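# Three arms load cartons into a flow lane by date

## Task

Put the cartons into the flow lane sorted by their dates, so the carton with the earliest date sits at the lane's front and later dates follow behind it.

## Robot and tools

Robots: three identical i2rt Big YAM arms named arm1, arm2 and arm3. Each has six revolute joints, a two-finger gripper and a wrist camera (arm1_cam_wrist, arm2_cam_wrist, arm3_cam_wrist). cam_a and cam_b are fixed in the room. Foot (base_link) positions in metres: arm1 (-1.399, -0.834, 0.768), arm2 (-0.549, -0.349, 0.753), arm3 (0.555, 0.297, 0.850); each foot faces its own +x. Tabletops are at z=0.720. Reach is roughly 1.0 m from the joint1 axis.

Frame: one shared scene frame, origin on the floor, +z up, metres. The hand point lies between the finger pads, about 1 cm short of the tips. Fingers extend along the hand's +z axis and open and close along its y axis. Printed hand positions can be off, more so at long reach.

move: arguments arm1, arm2, arm3 (each optional) and cameras. An arm you omit receives nothing new but may still be driving toward an earlier target. Each arm's entry can contain:
- joints: an object of absolute targets by name. joint1_rad -2.879..2.879 (turn about foot, positive counter-clockwise seen from above, 0 = along foot's +x); joint2_rad 0..3.141 (shoulder, 0 = upper arm pointing back, positive raises it forward); joint3_rad 0..3.019 (elbow, 0 = folded); joint4_rad -1.692..1.57 (hand pitch, positive tips fingers up); joint5_rad -1.57..1.57 (sideways, positive to arm's right); joint6_rad -2.094..2.094 (roll, positive clockwise seen from behind). Radians. gripper_m 0..0.093 is the fingertip gap in metres. Done tolerances: ±0.045, ±0.14, ±0.09, ±0.055, ±0.03, ±0.035 rad, ±0.003 m.
- target: one list of seven numbers [x, y, z, qw, qx, qy, qz], an absolute hand pose in the scene frame (metres, unit quaternion w first). The hand follows a straight line from its current hand_target toward it. With target, joints may hold only gripper_m.
- speed: top path speed in m/s, 0.002 to 0.5, default 0.25; only allowed with target. Rotation is capped at twice this value in rad/s.
All motions in a call start together; all hand paths in one call finish together, paced by the slowest. Paths last 0.5 to 10 s, an action at most 15 s. Each control step clips the commanded pose to within 100 mm and 20 degrees of the measured hand, then solves joints (position preferred). Expect a centimetre or more of error, overshoot in speed near full stretch, and wide swings on pure joint moves. Paths do not avoid objects or other arms. Unknown keys make a call invalid; out-of-range values get it refused, and a refusal (or a stop during a call) cancels the remaining move, wait and finished_scene calls in the same reply.
cameras: list of names, or "all"; omitted or null means all, [] none.

Results: each robot's joint_positions, Joint velocities (same order; "within noise" when idle), joint torques in N m (arm joints only, positive toward larger angle, includes gravity; joints 3 and 4 wrap around at ±28), hand and hand_target poses, joint_status and hand_status. A "move" line lists each arm sent a motion with "done" or its worst status. Status words: off_target (stopped short, may still push); time_out (the joint keeps a nearby target and pushes on; on_its_own lists such joints, "held at" being the target; send the reported position to relax it); not_followed (a safety check withheld targets; "joint command not followed" or "pose unreachable" appears); limit_stop_at_motor_heat (after a heat stop; resend). Arms under "as last shown" were not commanded and show old values. The pictures line gives image order; images may trail the state slightly. MOTOR HOT and OVER-TEMPERATURE FAULT lines warn of heating; at 100 °C the arm goes limp for 30-60 s or more.

Gripper: gripping a rigid part at full force, gripper_m reads up to 0.005 m under its width (or up to 0.002 over). Closed on nothing: 0.000-0.003. To squeeze firmly command about 0.005 m below the first-contact reading; to release, command well above the reading. Force is about 50-64 N per pad.

wait: seconds (0 to 10) and optional cameras; commands nothing and returns state and images.
zoom_image: camera (one of the five names) and region [x0, y0, x1, y1] in image pixels, origin at top-left, at most 504 by 504; only cameras present in the latest images.
read_manual: optional section "licences"; returns licence texts, no motion.
finished_scene: scene = the current scene's integer number; ends it irreversibly. The goal must hold with the robots idle.

Camera calibrations (K, distortion, T_world_to_cam) are supplied for projecting points; room cameras may be off by a few millimetres or up to about 2 degrees.

Avoid: pressing robots together (including a gripper closing on another arm's fingers), which ends the scene; collision checks can act late and ignore fingers, gripper housings and wrist cameras. Don't let cartons fall, leave the work area or hit the floor, and don't release items while moving, slam, or push hard and continuously, which also overheats motors. The arm keeps pushing after contact. Loose objects may occasionally be nudged by outside disturbances. The simulation keeps running while you deliberate, holding the last command.

Each tool is called as name(argument=value, ...), one argument or row to a line, values as JSON.

## Session

move(
)

Scene clock: 0.00 s.
Joint torques (N m): no reading
Heat: arm1: hottest joint1_rad 39 °C; arm2: hottest joint2_rad 40 °C; arm3: hottest joint1_rad 35 °C.
Joint velocities: within noise
arm1.joint_positions: joint1_rad=+0.194 joint2_rad=+0.304 joint3_rad=+1.546 joint4_rad=-1.590 joint5_rad=-0.074 joint6_rad=+0.225 gripper_m=+0.09396
arm1.joint_status: not commanded
arm1.hand: x=-1.3980 y=-0.8742 z=+1.3539 quat_wxyz=(-0.413, -0.697, -0.432, +0.395) (m; scene frame)
arm1.hand_target: x=-1.3971 y=-0.8712 z=+1.3606 quat_wxyz=(-0.419, -0.692, -0.430, +0.401) (m; scene frame)
arm1.hand_status: not commanded
arm2.joint_positions: joint1_rad=+0.324 joint2_rad=+0.267 joint3_rad=+1.656 joint4_rad=-1.577 joint5_rad=-0.025 joint6_rad=+0.557 gripper_m=+0.09396
arm2.joint_status: not commanded
arm2.hand: x=-0.5408 y=-0.3488 z=+1.3788 quat_wxyz=(+0.121, +0.719, -0.287, -0.622) (m; scene frame)
arm2.hand_target: x=-0.5353 y=-0.3500 z=+1.3818 quat_wxyz=(+0.122, +0.714, -0.285, -0.628) (m; scene frame)
arm2.hand_status: not commanded
arm3.joint_positions: joint1_rad=+0.466 joint2_rad=+0.542 joint3_rad=+1.486 joint4_rad=-1.413 joint5_rad=-0.179 joint6_rad=-0.503 gripper_m=+0.09396
arm3.joint_status: not commanded
arm3.hand: x=+0.5364 y=+0.1220 z=+1.4334 quat_wxyz=(-0.274, -0.490, -0.695, +0.450) (m; scene frame)
arm3.hand_target: x=+0.5374 y=+0.1259 z=+1.4420 quat_wxyz=(-0.277, -0.485, -0.691, +0.459) (m; scene frame)
arm3.hand_status: not commanded
pictures: arm1_cam_wrist, arm2_cam_wrist, arm3_cam_wrist, cam_a, cam_b

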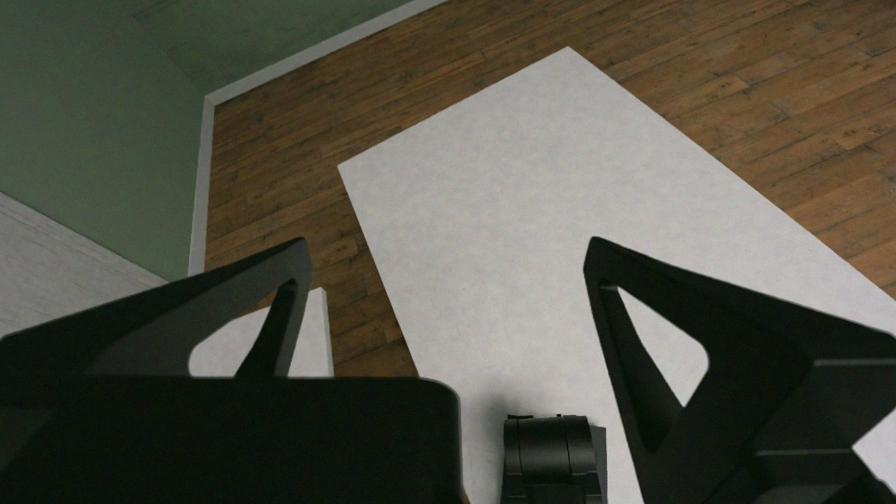

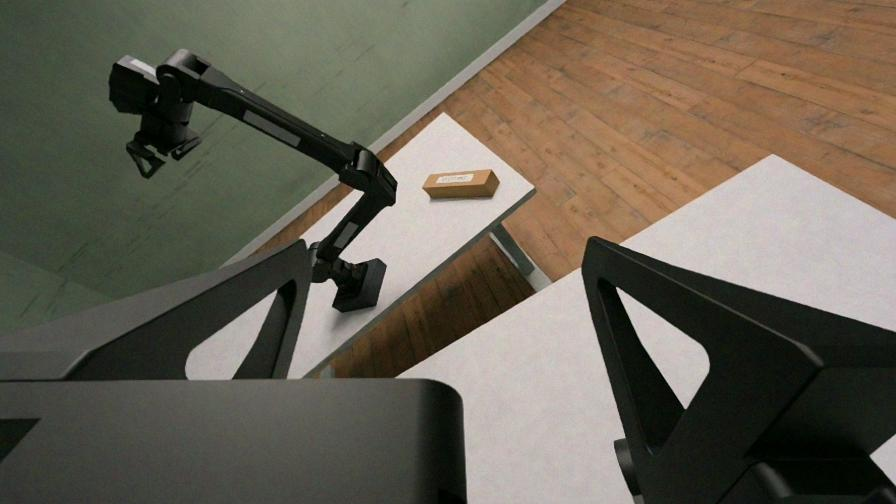

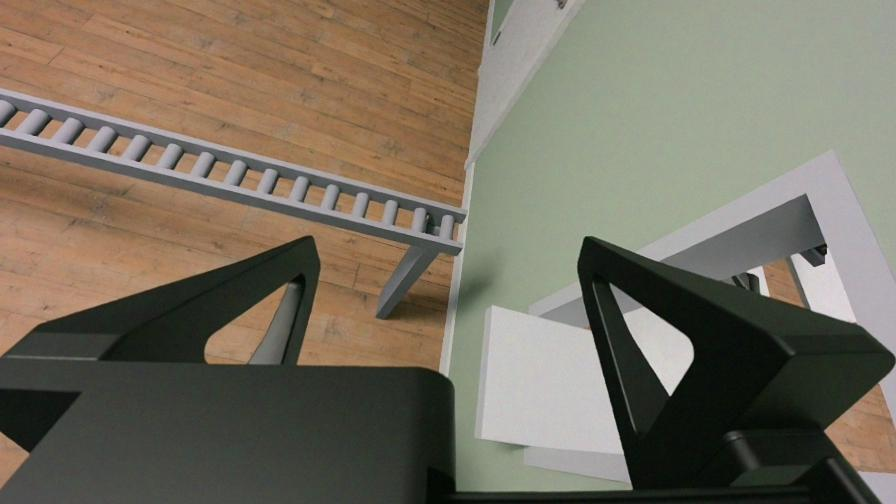

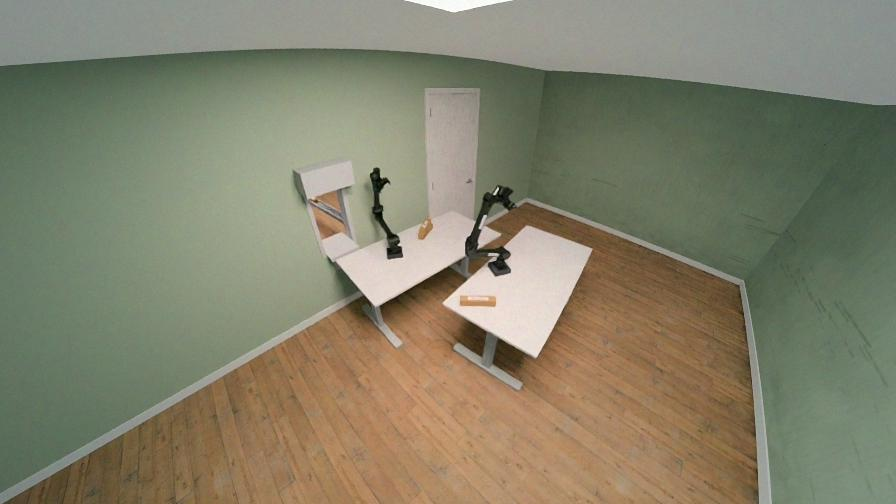

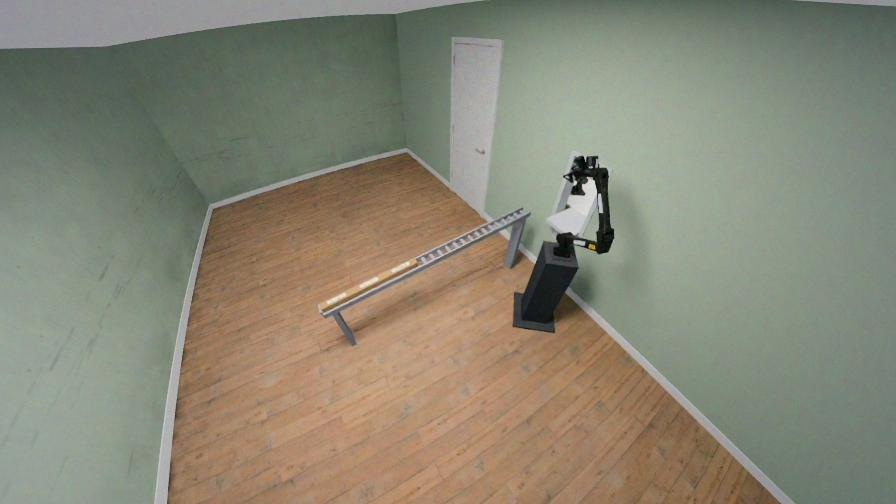

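zoom_image(
  camera="cam_a",
  region=[270, 140, 610, 400],
)

zoom_image(
  camera="cam_b",
  region=[300, 140, 640, 360],
)

zoom_image(
  camera="arm2_cam_wrist",
  region=[400, 100, 560, 220],
)

zoom_image(
  camera="cam_a",
  region=[440, 280, 520, 320],
)

zoom_image(
  camera="cam_a",
  region=[400, 205, 460, 250],
)

zoom_image(
  camera="cam_b",
  region=[310, 240, 450, 330],
)

Scaled by 1.482 from the camera's 896x504 image, which has a finer 1280x720 frame.

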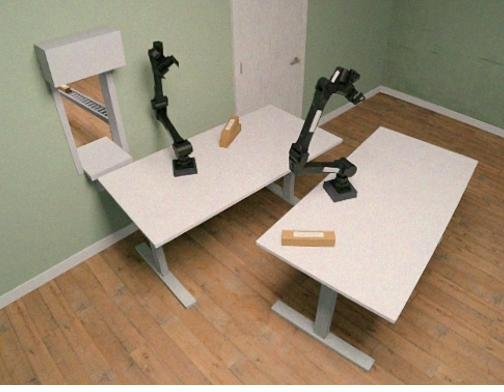

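Scaled by 1.482 from the camera's 896x504 image, which has a finer 1280x720 frame.

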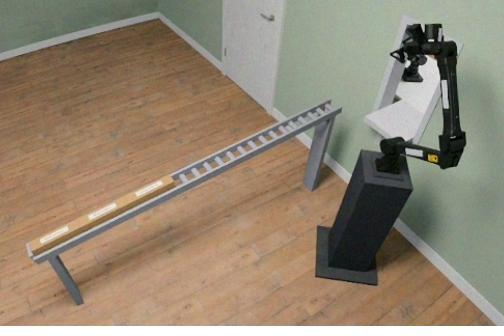

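Scaled by 3.150 from the camera's 896x504 image, which has a finer 1280x720 frame.

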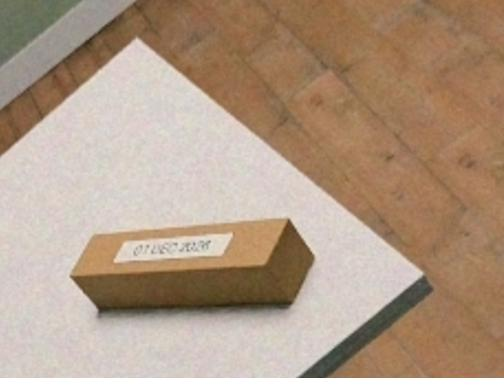

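Scaled by 6.300 from the camera's 896x504 image, which has a finer 1280x720 frame.

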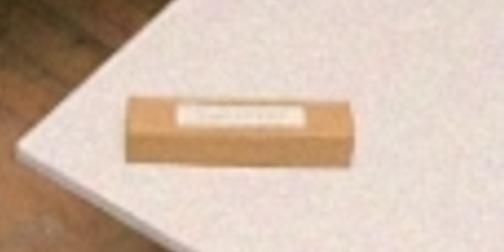

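Scaled by 8.400 from the camera's 896x504 image, which has a finer 1280x720 frame.

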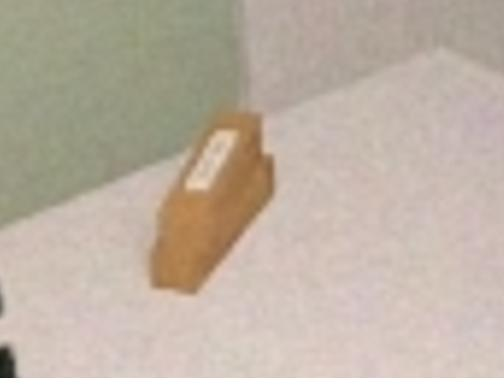

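Scaled by 3.600 from the camera's 896x504 image, which has a finer 1280x720 frame.

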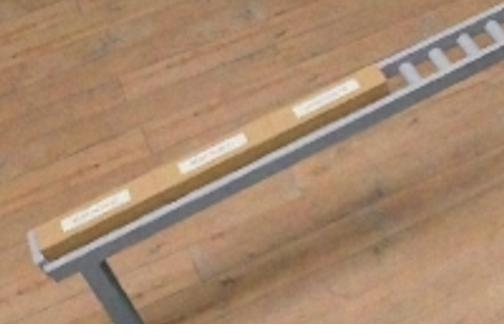

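move(
  arm1={"joints": {"joint1_rad": -2.356, "joint5_rad": 0, "joint6_rad": 0}},
  arm2={"joints": {"joint1_rad": 2.288, "joint4_rad": -1.66, "joint5_rad": 0, "joint6_rad": 0}},
  arm3={"joints": {"joint1_rad": 1.67, "joint4_rad": -0.944, "joint5_rad": 0, "joint6_rad": 0}},
)

Scene clock: 63.63 s.
Joint torques (N m): arm1=[-0.5 9.47 5.74 1.78 0.15 -0.07] | arm2=[0.56 12.57 4.29 1.65 0.01 -0.12] | arm3=[1.26 3.14 10.24 2.37 0.14 0.12]
Heat: arm1: hottest joint1_rad 39 °C; arm2: hottest joint2_rad 41 °C; arm3: hottest joint1_rad 35 °C.
move: arm1 done; arm2 done; arm3 done
Joint velocities: within noise
arm1.joint_positions: joint1_rad=-2.339 joint2_rad=+0.298 joint3_rad=+1.546 joint4_rad=-1.590 joint5_rad=-0.002 joint6_rad=+0.009 gripper_m=+0.09400
arm1.joint_status: all done
arm1.hand: x=-1.4100 y=-0.8061 z=+1.3542 quat_wxyz=(+0.337, -0.660, +0.479, +0.470) (m; scene frame)
arm1.hand_target: x=-1.4091 y=-0.8062 z=+1.3608 quat_wxyz=(+0.347, -0.655, +0.480, +0.470) (m; scene frame)
arm1.hand_status: not commanded
arm2.joint_positions: joint1_rad=+2.279 joint2_rad=+0.261 joint3_rad=+1.656 joint4_rad=-1.650 joint5_rad=-0.001 joint6_rad=+0.011 gripper_m=+0.09399
arm2.joint_status: all done
arm2.hand: x=-0.5583 y=-0.3208 z=+1.3606 quat_wxyz=(+0.475, +0.513, +0.598, -0.392) (m; scene frame)
arm2.hand_target: x=-0.5592 y=-0.3176 z=+1.3606 quat_wxyz=(+0.474, +0.507, +0.603, -0.393) (m; scene frame)
arm2.hand_status: not commanded
arm3.joint_positions: joint1_rad=+1.659 joint2_rad=+0.542 joint3_rad=+1.486 joint4_rad=-0.960 joint5_rad=-0.003 joint6_rad=-0.008 gripper_m=+0.09397
arm3.joint_status: all done
arm3.hand: x=+0.7149 y=+0.1753 z=+1.5398 quat_wxyz=(-0.665, -0.223, -0.676, +0.224) (m; scene frame)
arm3.hand_target: x=+0.7107 y=+0.1805 z=+1.5521 quat_wxyz=(-0.679, -0.219, -0.665, +0.223) (m; scene frame)
arm3.hand_status: not commanded
pictures: arm1_cam_wrist, arm2_cam_wrist, arm3_cam_wrist, cam_a, cam_b
camera_calibration:
arm1_cam_wrist: T_world_to_cam=[[0.941342, 0.337322, -0.0094629, 1.6153], [0.281811, -0.801237, -0.527828, 0.464059], [-0.18563, 0.494199, -0.849299, 1.41027], [0, 0, 0, 1]] pos_world=[-1.38954, -0.870011, 1.45797]
arm2_cam_wrist: T_world_to_cam=[[-0.987887, -0.154825, -0.0104522, -0.588962], [-0.108817, 0.739192, -0.664645, 1.0887], [0.11063, -0.655457, -0.747086, 0.990878], [0, 0, 0, 1]] pos_world=[-0.57298, -0.246465, 1.45771]
arm3_cam_wrist: T_world_to_cam=[[-0.598245, -0.801261, -0.00915186, 0.583137], [-0.482242, 0.36913, -0.794472, 1.50527], [0.639958, -0.470875, -0.607232, 0.683075], [0, 0, 0, 1]] pos_world=[0.637625, 0.233247, 1.61602]

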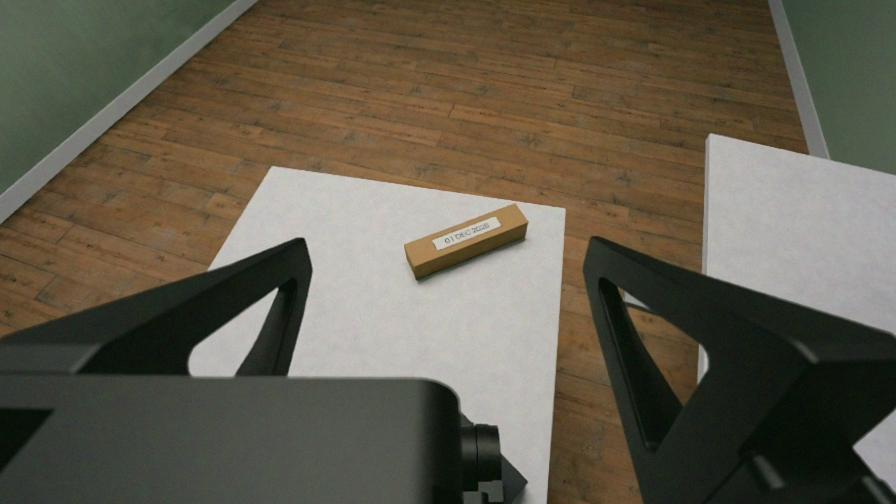

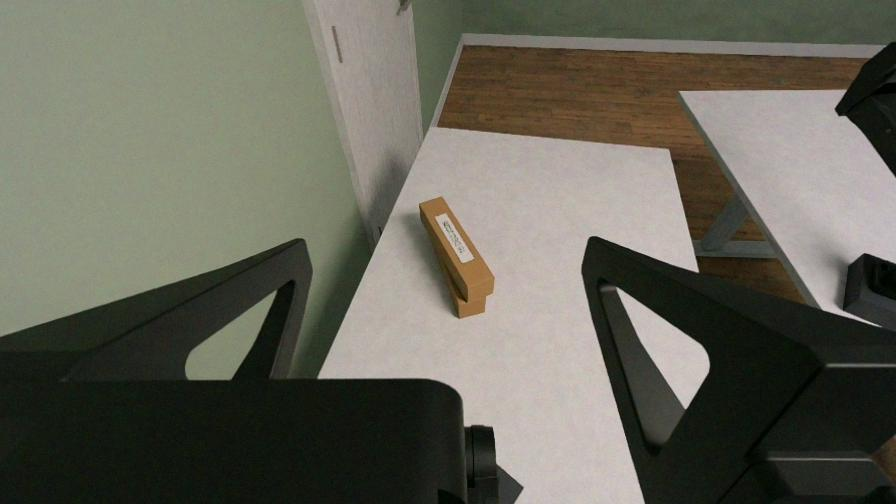

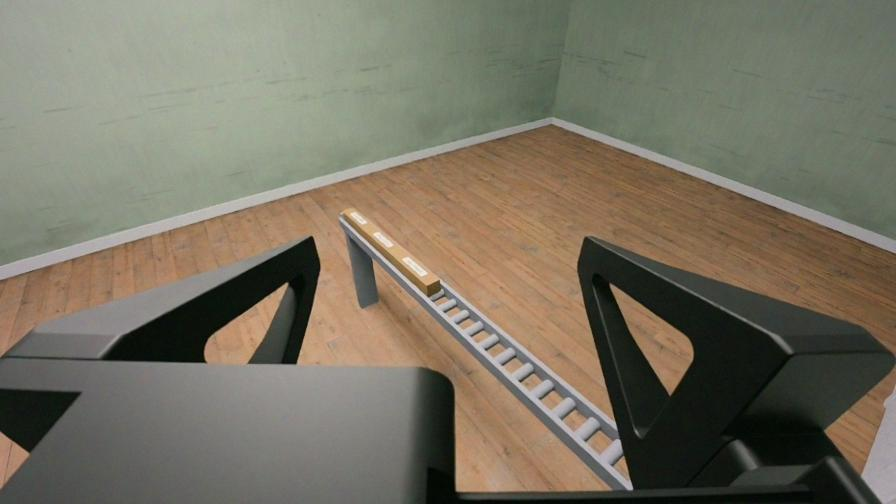

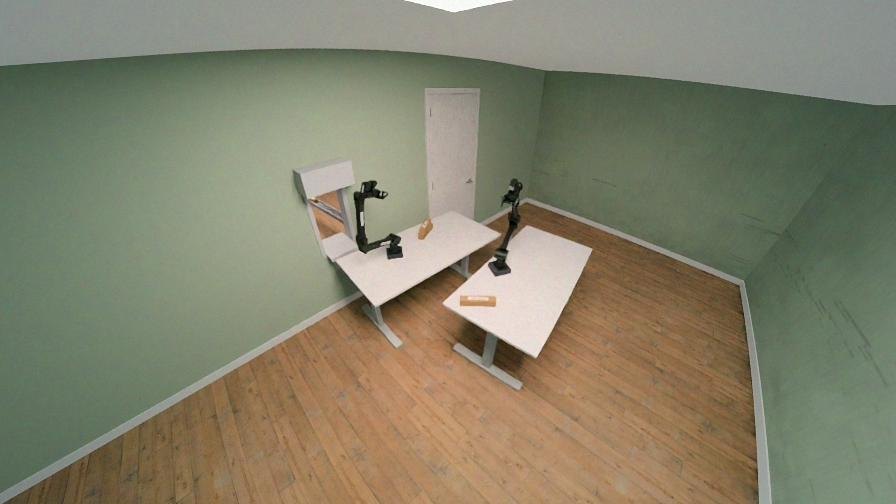

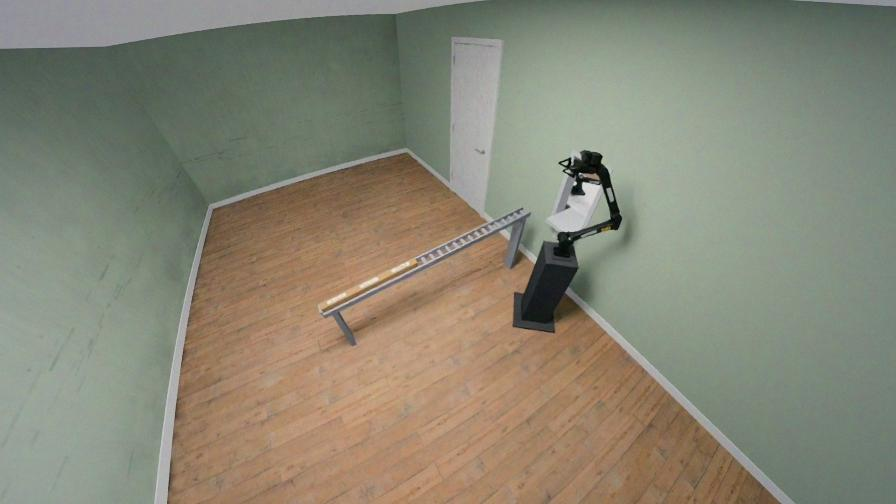

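zoom_image(
  camera="arm2_cam_wrist",
  region=[400, 180, 520, 330],
)

zoom_image(
  camera="arm3_cam_wrist",
  region=[330, 200, 450, 300],
)

zoom_image(
  camera="arm1_cam_wrist",
  region=[390, 190, 570, 290],
)

Scaled by 3.360 from the camera's 896x504 image, which has a finer 1280x720 frame.

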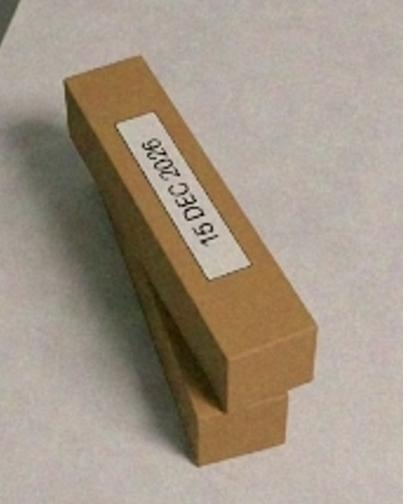

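Scaled by 4.200 from the camera's 896x504 image, which has a finer 1280x720 frame.

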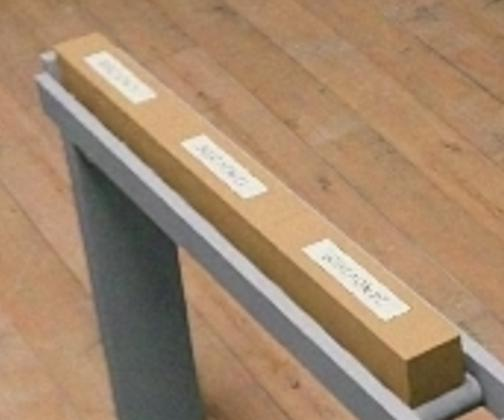

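Scaled by 2.800 from the camera's 896x504 image, which has a finer 1280x720 frame.

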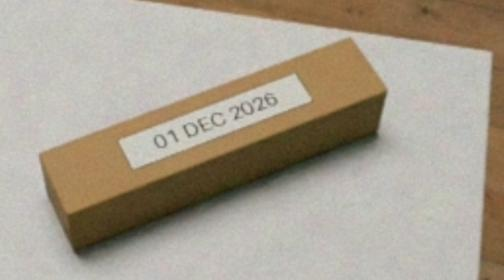

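zoom_image(
  camera="arm3_cam_wrist",
  region=[398, 250, 438, 282],
)

zoom_image(
  camera="arm3_cam_wrist",
  region=[368, 226, 400, 252],
)

zoom_image(
  camera="arm3_cam_wrist",
  region=[344, 208, 372, 230],
)

Scaled by 12.600 from the camera's 896x504 image, which has a finer 1280x720 frame.

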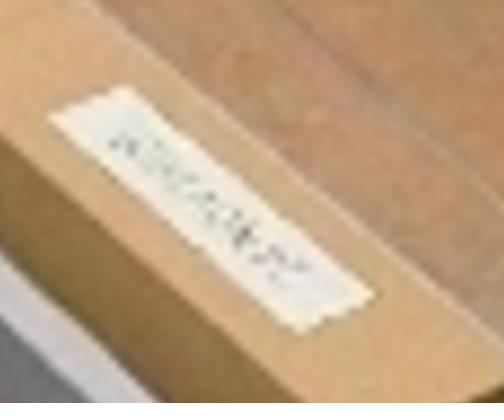

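Scaled by 15.750 from the camera's 896x504 image, which has a finer 1280x720 frame.

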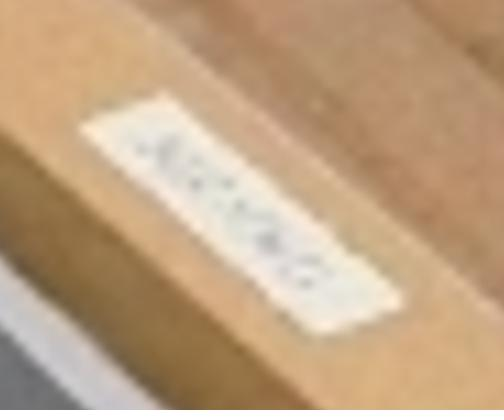

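Scaled by 18.000 from the camera's 896x504 image, which has a finer 1280x720 frame.

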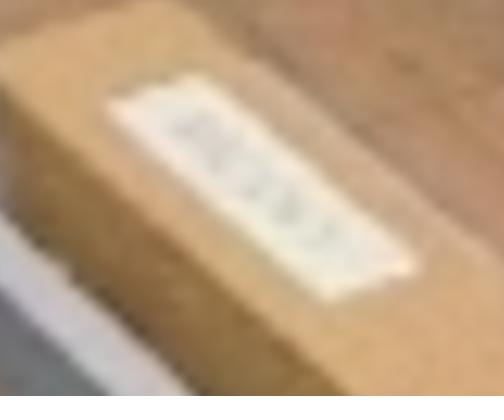

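move(
  arm2={"joints": {"joint1_rad": -2.037, "joint4_rad": -1.45}},
  arm3={"joints": {"joint2_rad": 1.859, "joint3_rad": 1.231, "joint4_rad": 0.628}},
  cameras=["arm2_cam_wrist", "arm3_cam_wrist"],
)

zoom_image(
  camera="arm3_cam_wrist",
  region=[300, 100, 600, 300],
)

Scene clock: 91.47 s.
Joint torques (N m): arm1=[-0.56 9.52 5.75 1.8 0.15 -0.06] | arm2=[-0.73 12.92 2.88 2.67 0.04 -0.11] | arm3=[1.08 -22.07 10.95 2.39 0.14 0.14]
Heat: arm1: hottest joint1_rad 39 °C; arm2: hottest joint2_rad 41 °C; arm3: hottest joint3_rad 36 °C.
move: arm2 done; arm3 done
Joint velocities: within noise
arm1: as last shown
arm2.joint_positions: joint1_rad=-2.027 joint2_rad=+0.258 joint3_rad=+1.674 joint4_rad=-1.463 joint5_rad=-0.001 joint6_rad=+0.010 gripper_m=+0.09404
arm2.joint_status: all done
arm2.hand: x=-0.5733 y=-0.3537 z=+1.4114 quat_wxyz=(-0.662, +0.207, -0.693, -0.195) (m; scene frame)
arm2.hand_target: x=-0.5690 y=-0.3510 z=+1.4119 quat_wxyz=(-0.665, +0.207, -0.693, -0.188) (m; scene frame)
arm2.hand_status: not commanded
arm3.joint_positions: joint1_rad=+1.659 joint2_rad=+1.846 joint3_rad=+1.227 joint4_rad=+0.612 joint5_rad=-0.003 joint6_rad=-0.008 gripper_m=+0.09397
arm3.joint_status: all done
arm3.hand: x=+1.1504 y=-0.1529 z=+1.1044 quat_wxyz=(-0.668, -0.222, -0.673, +0.225) (m; scene frame)
arm3.hand_target: x=+1.1572 y=-0.1480 z=+1.1007 quat_wxyz=(-0.672, -0.221, -0.671, +0.221) (m; scene frame)
arm3.hand_status: not commanded
pictures: arm2_cam_wrist, arm3_cam_wrist
camera_calibration:
arm2_cam_wrist: T_world_to_cam=[[0.53401, -0.845419, 0.00999185, -0.00899663], [-0.505622, -0.328804, -0.797643, 0.727601], [0.677628, 0.420897, -0.603047, 1.51135], [0, 0, 0, 1]] pos_world=[-0.651439, -0.404492, 1.49187]
arm3_cam_wrist: T_world_to_cam=[[-0.598179, -0.801311, -0.00910306, 0.576613], [-0.476166, 0.364549, -0.800232, 1.48911], [0.644553, -0.474347, -0.599622, -0.028791], [0, 0, 0, 1]] pos_world=[1.07254, -0.0944611, 1.17961]

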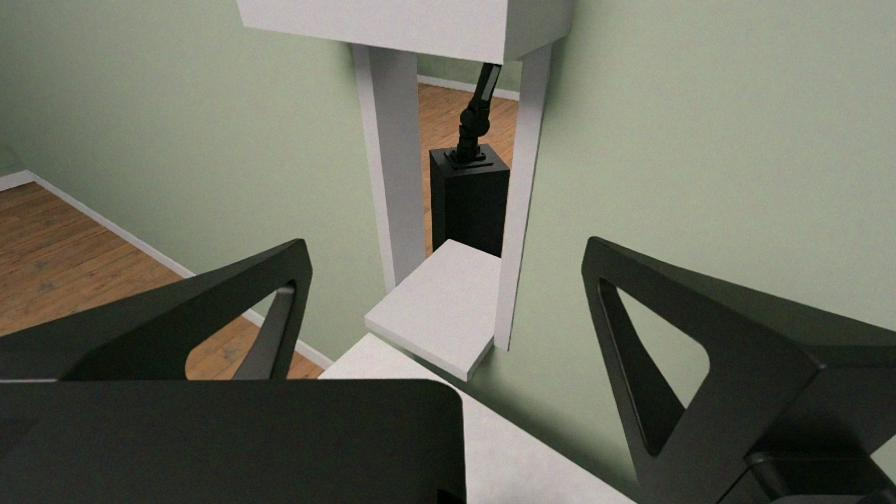

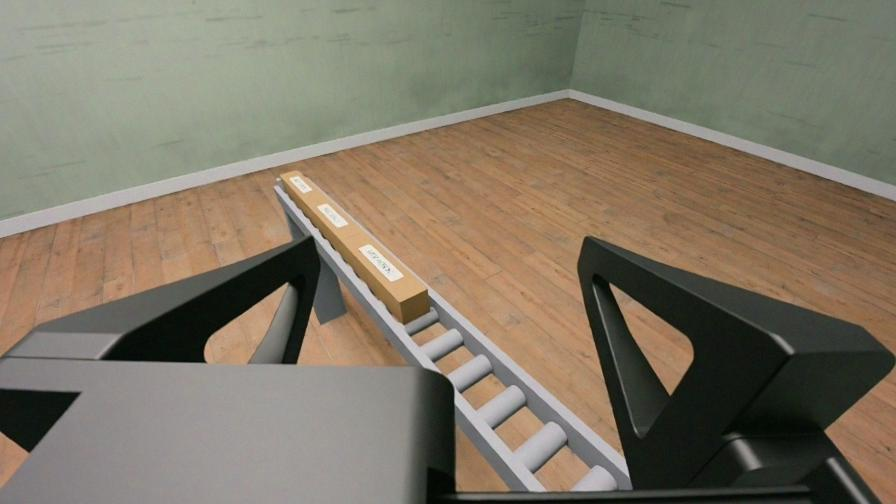

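Scaled by 1.680 from the camera's 896x504 image, which has a finer 1280x720 frame.

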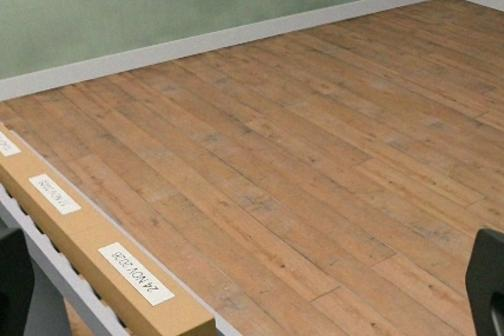

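zoom_image(
  camera="arm3_cam_wrist",
  region=[270, 165, 360, 235],
)

zoom_image(
  camera="arm3_cam_wrist",
  region=[340, 230, 440, 330],
)

zoom_image(
  camera="arm2_cam_wrist",
  region=[230, 0, 600, 400],
)

Scaled by 5.600 from the camera's 896x504 image, which has a finer 1280x720 frame.

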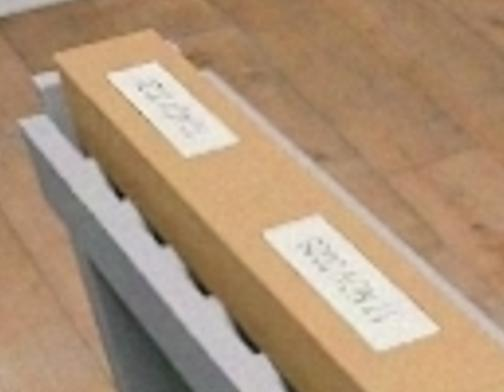

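Scaled by 5.040 from the camera's 896x504 image, which has a finer 1280x720 frame.

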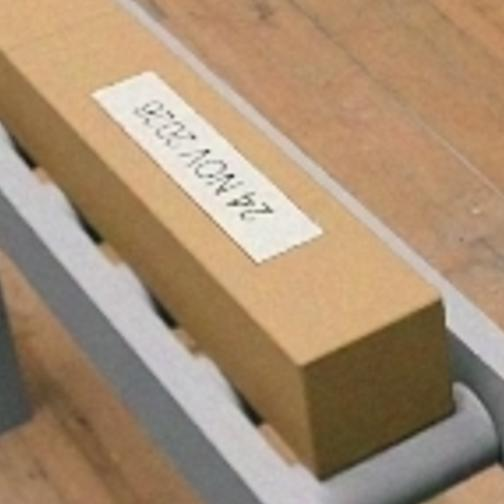

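Scaled by 1.260 from the camera's 896x504 image, which has a finer 1280x720 frame.

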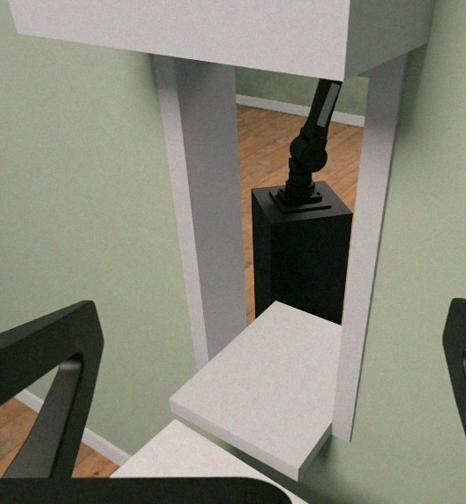

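zoom_image(
  camera="cam_a",
  region=[285, 150, 385, 275],
)

zoom_image(
  camera="cam_b",
  region=[480, 140, 640, 270],
)

This scene's latest camera images include none from cam_a. They are from: arm2_cam_wrist, arm3_cam_wrist. cam_a's image comes with the result of a call that names it in "cameras".

This scene's latest camera images include none from cam_b. They are from: arm2_cam_wrist, arm3_cam_wrist. cam_b's image comes with the result of a call that names it in "cameras".

move(
  arm3={"joints": {"joint1_rad": -0.344, "joint2_rad": 0.542, "joint3_rad": 1.486, "joint4_rad": -1.1}},
)

zoom_image(
  camera="cam_a",
  region=[285, 150, 385, 275],
)

zoom_image(
  camera="cam_b",
  region=[480, 140, 640, 270],
)

zoom_image(
  camera="arm3_cam_wrist",
  region=[200, 0, 704, 400],
)

Scene clock: 112.17 s.
Joint torques (N m): arm1=[-0.56 9.52 5.72 1.8 0.15 -0.06] | arm2=[-0.73 12.98 2.8 2.66 0.04 -0.11] | arm3=[-0.67 4.07 8.84 1.48 -0.06 0.11]
Heat: arm1: hottest joint1_rad 39 °C; arm2: hottest joint2_rad 42 °C; arm3: hottest joint3_rad 38 °C.
move: arm3 done
Joint velocities: within noise
arm1, arm2: as last shown
arm3.joint_positions: joint1_rad=-0.332 joint2_rad=+0.538 joint3_rad=+1.483 joint4_rad=-1.091 joint5_rad=+0.003 joint6_rad=-0.005 gripper_m=+0.09400
arm3.joint_status: all done
arm3.hand: x=+0.3787 y=+0.2021 z=+1.5063 quat_wxyz=(-0.161, -0.733, -0.189, +0.633) (m; scene frame)
arm3.hand_target: x=+0.3773 y=+0.2034 z=+1.5048 quat_wxyz=(-0.159, -0.738, -0.185, +0.629) (m; scene frame)
arm3.hand_status: not commanded
pictures: arm1_cam_wrist, arm2_cam_wrist, arm3_cam_wrist, cam_a, cam_b
camera_calibration:
arm1_cam_wrist: T_world_to_cam=[[0.941294, 0.337464, -0.00912732, 1.61496], [0.282108, -0.801164, -0.527779, 0.464493], [-0.185419, 0.494221, -0.849333, 1.41061], [0, 0, 0, 1]] pos_world=[-1.38964, -0.870011, 1.45797]
arm2_cam_wrist: T_world_to_cam=[[0.53401, -0.845419, 0.00999185, -0.00899663], [-0.505622, -0.328804, -0.797643, 0.727601], [0.677628, 0.420897, -0.603047, 1.51135], [0, 0, 0, 1]] pos_world=[-0.651439, -0.404492, 1.49187]
arm3_cam_wrist: T_world_to_cam=[[-0.48127, 0.876493, -0.0117972, 0.0237205], [0.624257, 0.333261, -0.70657, 0.762447], [-0.615372, -0.347415, -0.707545, 1.492], [0, 0, 0, 1]] pos_world=[0.45359, 0.24346, 1.59466]

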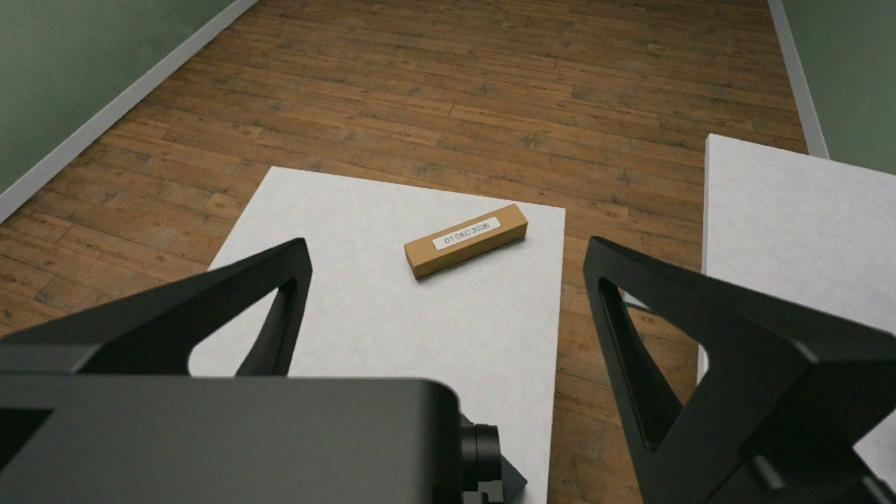

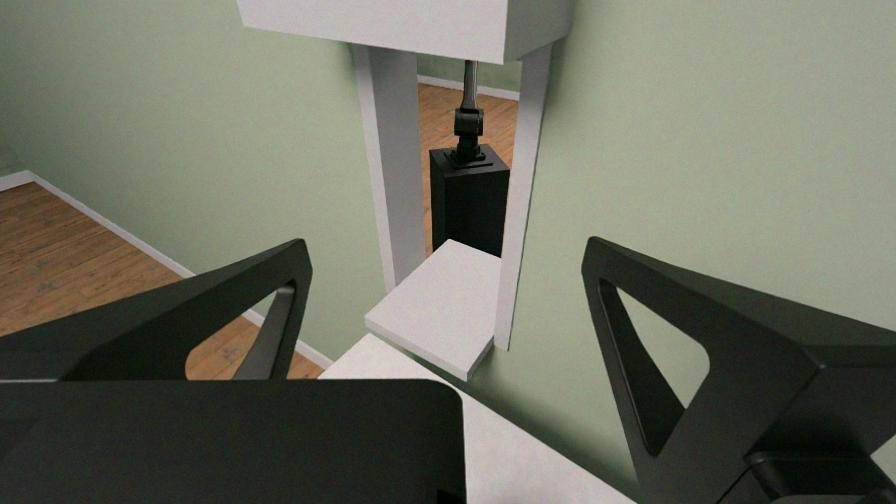

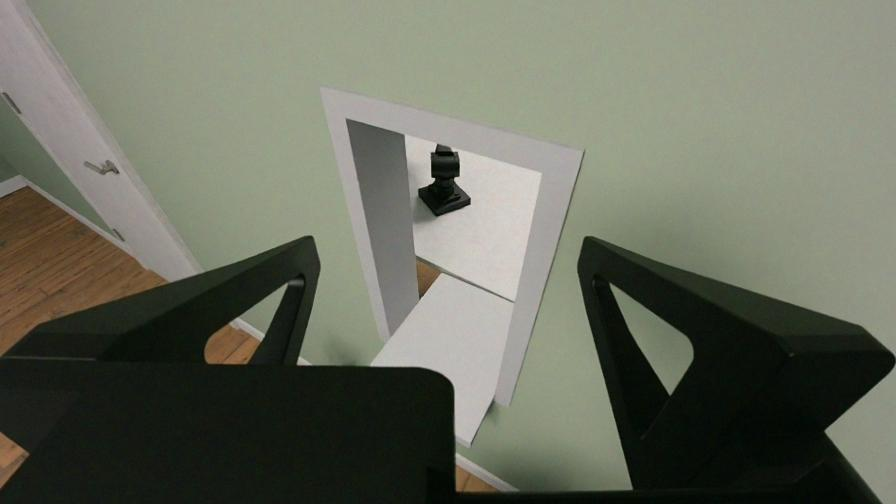

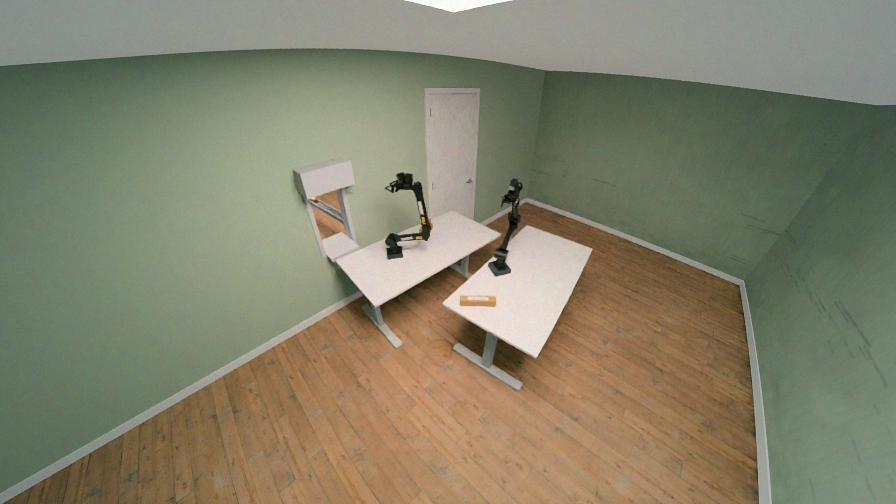

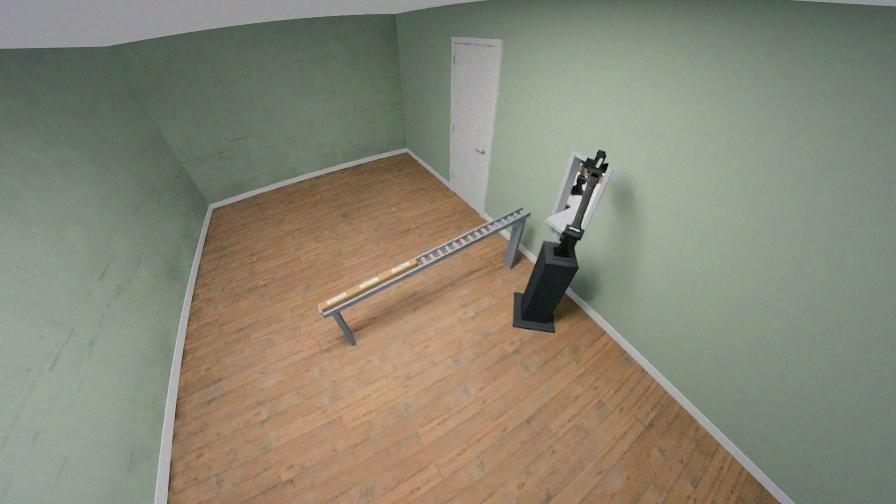

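Scaled by 4.032 from the camera's 896x504 image, which has a finer 1280x720 frame.

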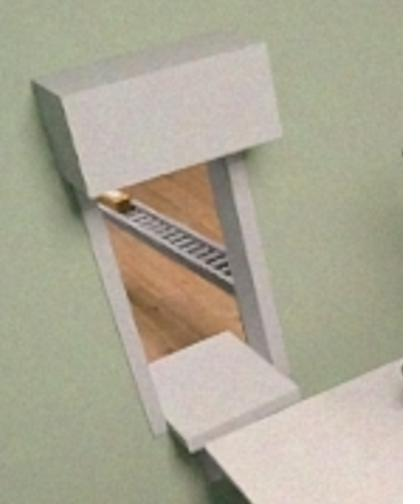

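Scaled by 3.150 from the camera's 896x504 image, which has a finer 1280x720 frame.

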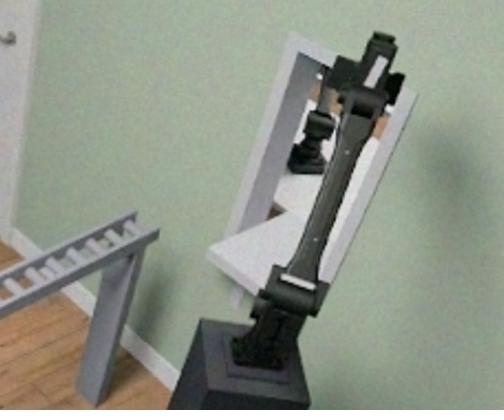

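Scaled by 1.000.

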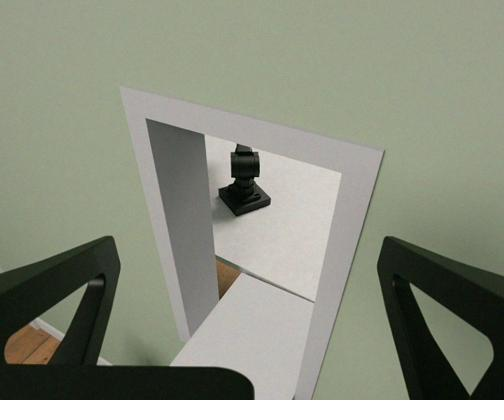

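move(
  arm1={"joints": {"joint1_rad": -2.388, "joint2_rad": 1.53, "joint3_rad": 1.1145, "joint4_rad": -1.1553, "joint5_rad": 0, "joint6_rad": 1.08, "gripper_m": 0.09}},
  cameras=["arm1_cam_wrist", "arm2_cam_wrist", "cam_a"],
)

Scene clock: 168.80 s.
Joint torques (N m): arm1=[-0.5 -12.57 8.83 0.44 0.22 0.16] | arm2=[-0.73 12.98 2.82 2.65 0.04 -0.11] | arm3=[-0.67 3.96 8.79 1.5 -0.06 0.11]
Heat: arm1: hottest joint1_rad 39 °C; arm2: hottest joint2_rad 42 °C; arm3: hottest joint3_rad 38 °C.
move: arm1 done
Joint velocities: within noise
arm1.joint_positions: joint1_rad=-2.372 joint2_rad=+1.530 joint3_rad=+1.101 joint4_rad=-1.166 joint5_rad=-0.001 joint6_rad=+1.071 gripper_m=+0.09010
arm1.joint_status: all done
arm1.hand: x=-1.5168 y=-0.4361 z=+0.8764 quat_wxyz=(+0.000, -0.384, +0.923, -0.010) (m; scene frame)
arm1.hand_target: x=-1.5124 y=-0.4264 z=+0.8811 quat_wxyz=(+0.002, -0.372, +0.928, +0.002) (m; scene frame)
arm1.hand_status: not commanded
arm2, arm3: as last shown
arm3.hand_target: x=+0.3773 y=+0.2034 z=+1.5049 quat_wxyz=(-0.159, -0.738, -0.185, +0.630) (m; scene frame)
pictures: arm1_cam_wrist, arm2_cam_wrist, cam_a
camera_calibration:
arm1_cam_wrist: T_world_to_cam=[[0.7121, -0.702053, -0.00595263, 0.782407], [-0.541048, -0.554154, 0.632598, -1.61894], [-0.447416, -0.447252, -0.774457, -0.0714431], [0, 0, 0, 1]] pos_world=[-1.46504, -0.379803, 0.973465]
arm2_cam_wrist: T_world_to_cam=[[0.53401, -0.845419, 0.00999185, -0.00899663], [-0.505622, -0.328804, -0.797643, 0.727601], [0.677628, 0.420897, -0.603047, 1.51135], [0, 0, 0, 1]] pos_world=[-0.651439, -0.404492, 1.49187]

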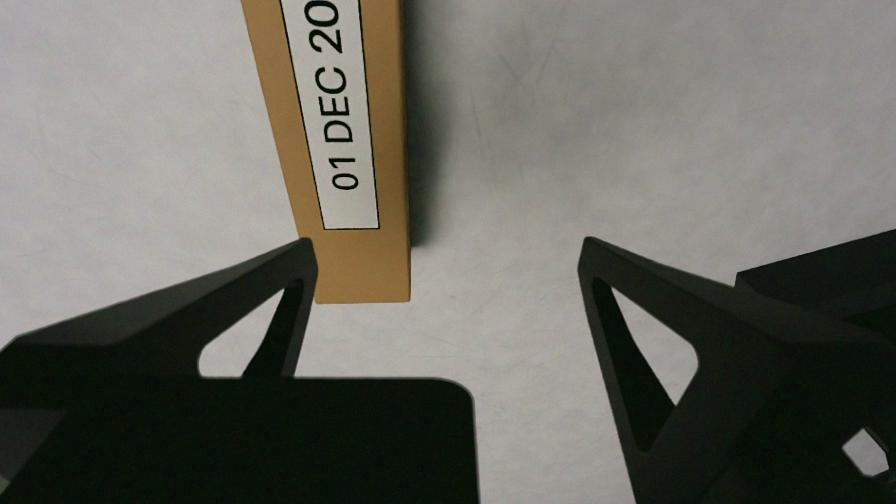

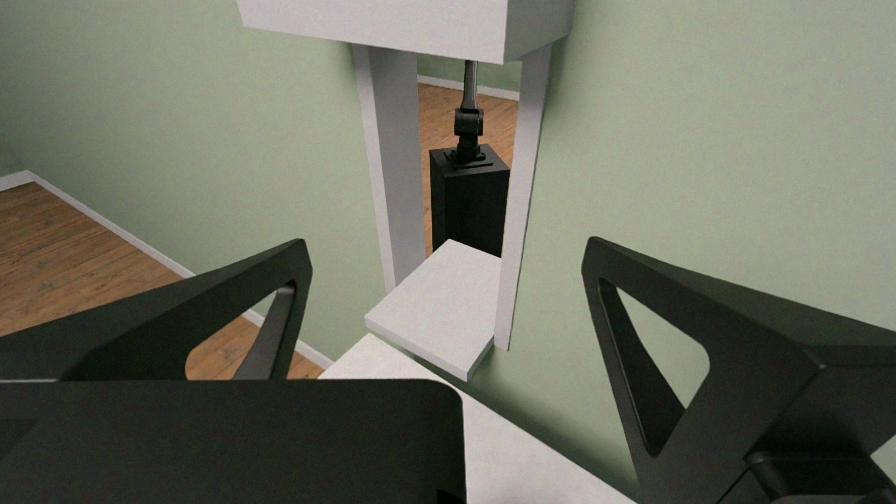

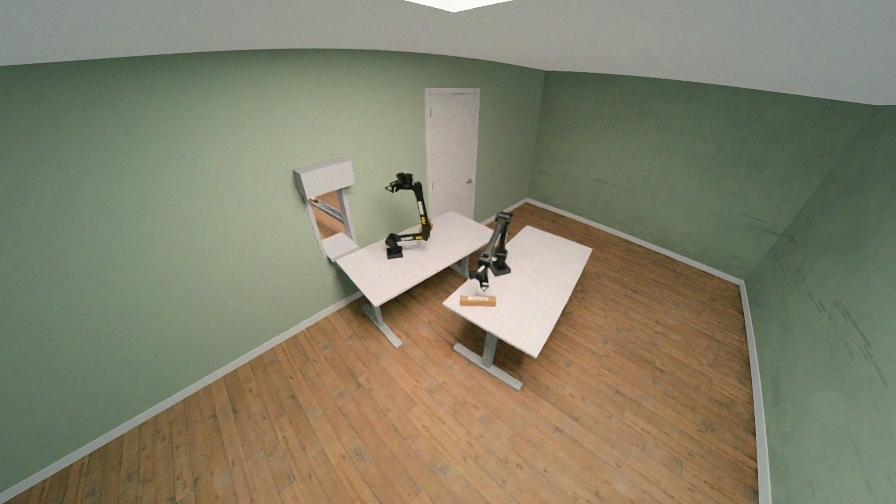

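move(
  arm1={"target": [-1.544, -0.390, 0.865, 0, -0.3705, 0.9288, 0], "speed": 0.15},
  arm2={"joints": {"joint1_rad": 2.258, "joint2_rad": 1.468, "joint3_rad": 1.253, "joint4_rad": -1.356, "joint5_rad": 0, "joint6_rad": -0.443, "gripper_m": 0.09}},
  cameras=["arm1_cam_wrist", "arm2_cam_wrist"],
)

Scene clock: 233.73 s.
Joint torques (N m): arm1=[2.08 -14.15 11.37 0.31 0.11 0.14] | arm2=[0.21 -11.52 9.18 -0.03 -0.03 -0.11] | arm3=[-0.85 3.96 8.88 1.52 -0.08 0.11]
Heat: arm1: hottest joint3_rad 40 °C; arm2: hottest joint2_rad 42 °C; arm3: hottest joint3_rad 38 °C.
move: arm1 off_target; arm2 done
Joint velocities: within noise
arm1.joint_positions: joint1_rad=-2.361 joint2_rad=+1.646 joint3_rad=+1.173 joint4_rad=-1.149 joint5_rad=-0.003 joint6_rad=+1.118 gripper_m=+0.09010
arm1.joint_status: not commanded
arm1.hand: x=-1.5300 y=-0.4088 z=+0.8530 quat_wxyz=(-0.002, -0.367, +0.930, -0.023) (m; scene frame)
arm1.hand_target: x=-1.5438 y=-0.3910 z=+0.8654 quat_wxyz=(+0.000, -0.371, +0.929, +0.000) (m; scene frame)
arm1.hand_status: off_target (0.026 m and 2.7 deg from the pose sent, 0.055 m and 2.0 deg at the start)
arm2.joint_positions: joint1_rad=+2.254 joint2_rad=+1.473 joint3_rad=+1.263 joint4_rad=-1.348 joint5_rad=-0.001 joint6_rad=-0.433 gripper_m=+0.09008
arm2.joint_status: all done
arm2.hand: x=-0.4894 y=-0.7717 z=+0.9472 quat_wxyz=(+0.011, +0.477, +0.879, -0.008) (m; scene frame)
arm2.hand_target: x=-0.4886 y=-0.7660 z=+0.9454 quat_wxyz=(+0.007, +0.471, +0.882, -0.003) (m; scene frame)
arm2.hand_status: not commanded
arm3: as last shown
pictures: arm1_cam_wrist, arm2_cam_wrist
camera_calibration:
arm1_cam_wrist: T_world_to_cam=[[0.685489, -0.727876, 0.017361, 0.739697], [-0.565434, -0.517182, 0.6425, -1.62684], [-0.458682, -0.450243, -0.766089, -0.108804], [0, 0, 0, 1]] pos_world=[-1.47683, -0.351953, 0.949051]
arm2_cam_wrist: T_world_to_cam=[[-0.835642, -0.549029, 0.0164206, -0.850206], [-0.453823, 0.70696, 0.54245, -0.182328], [-0.309429, 0.445842, -0.839928, 1.11115], [0, 0, 0, 1]] pos_world=[-0.449389, -0.833288, 1.04615]

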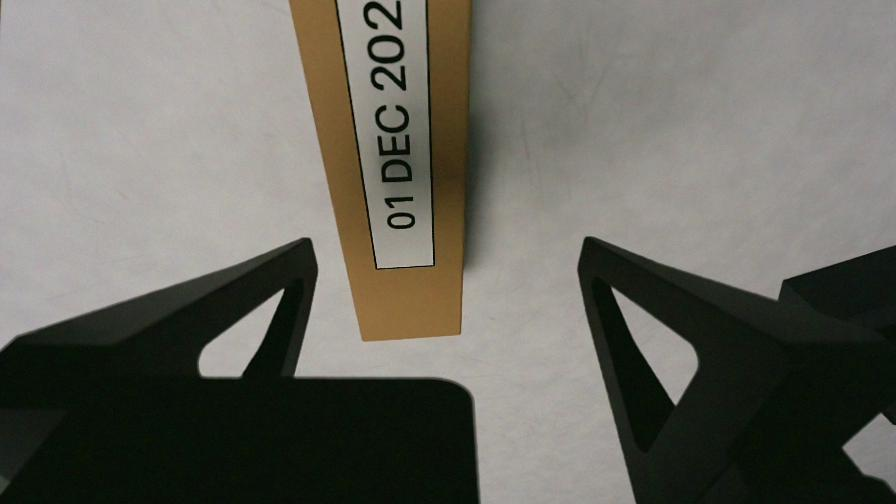

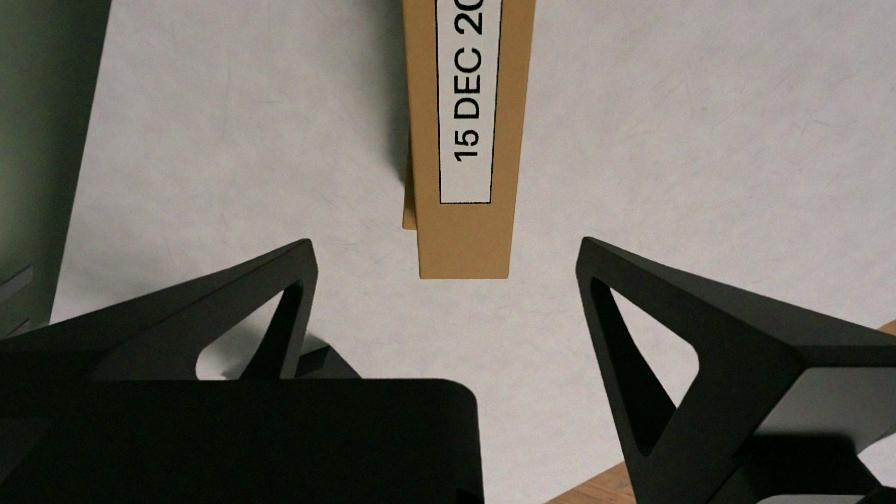

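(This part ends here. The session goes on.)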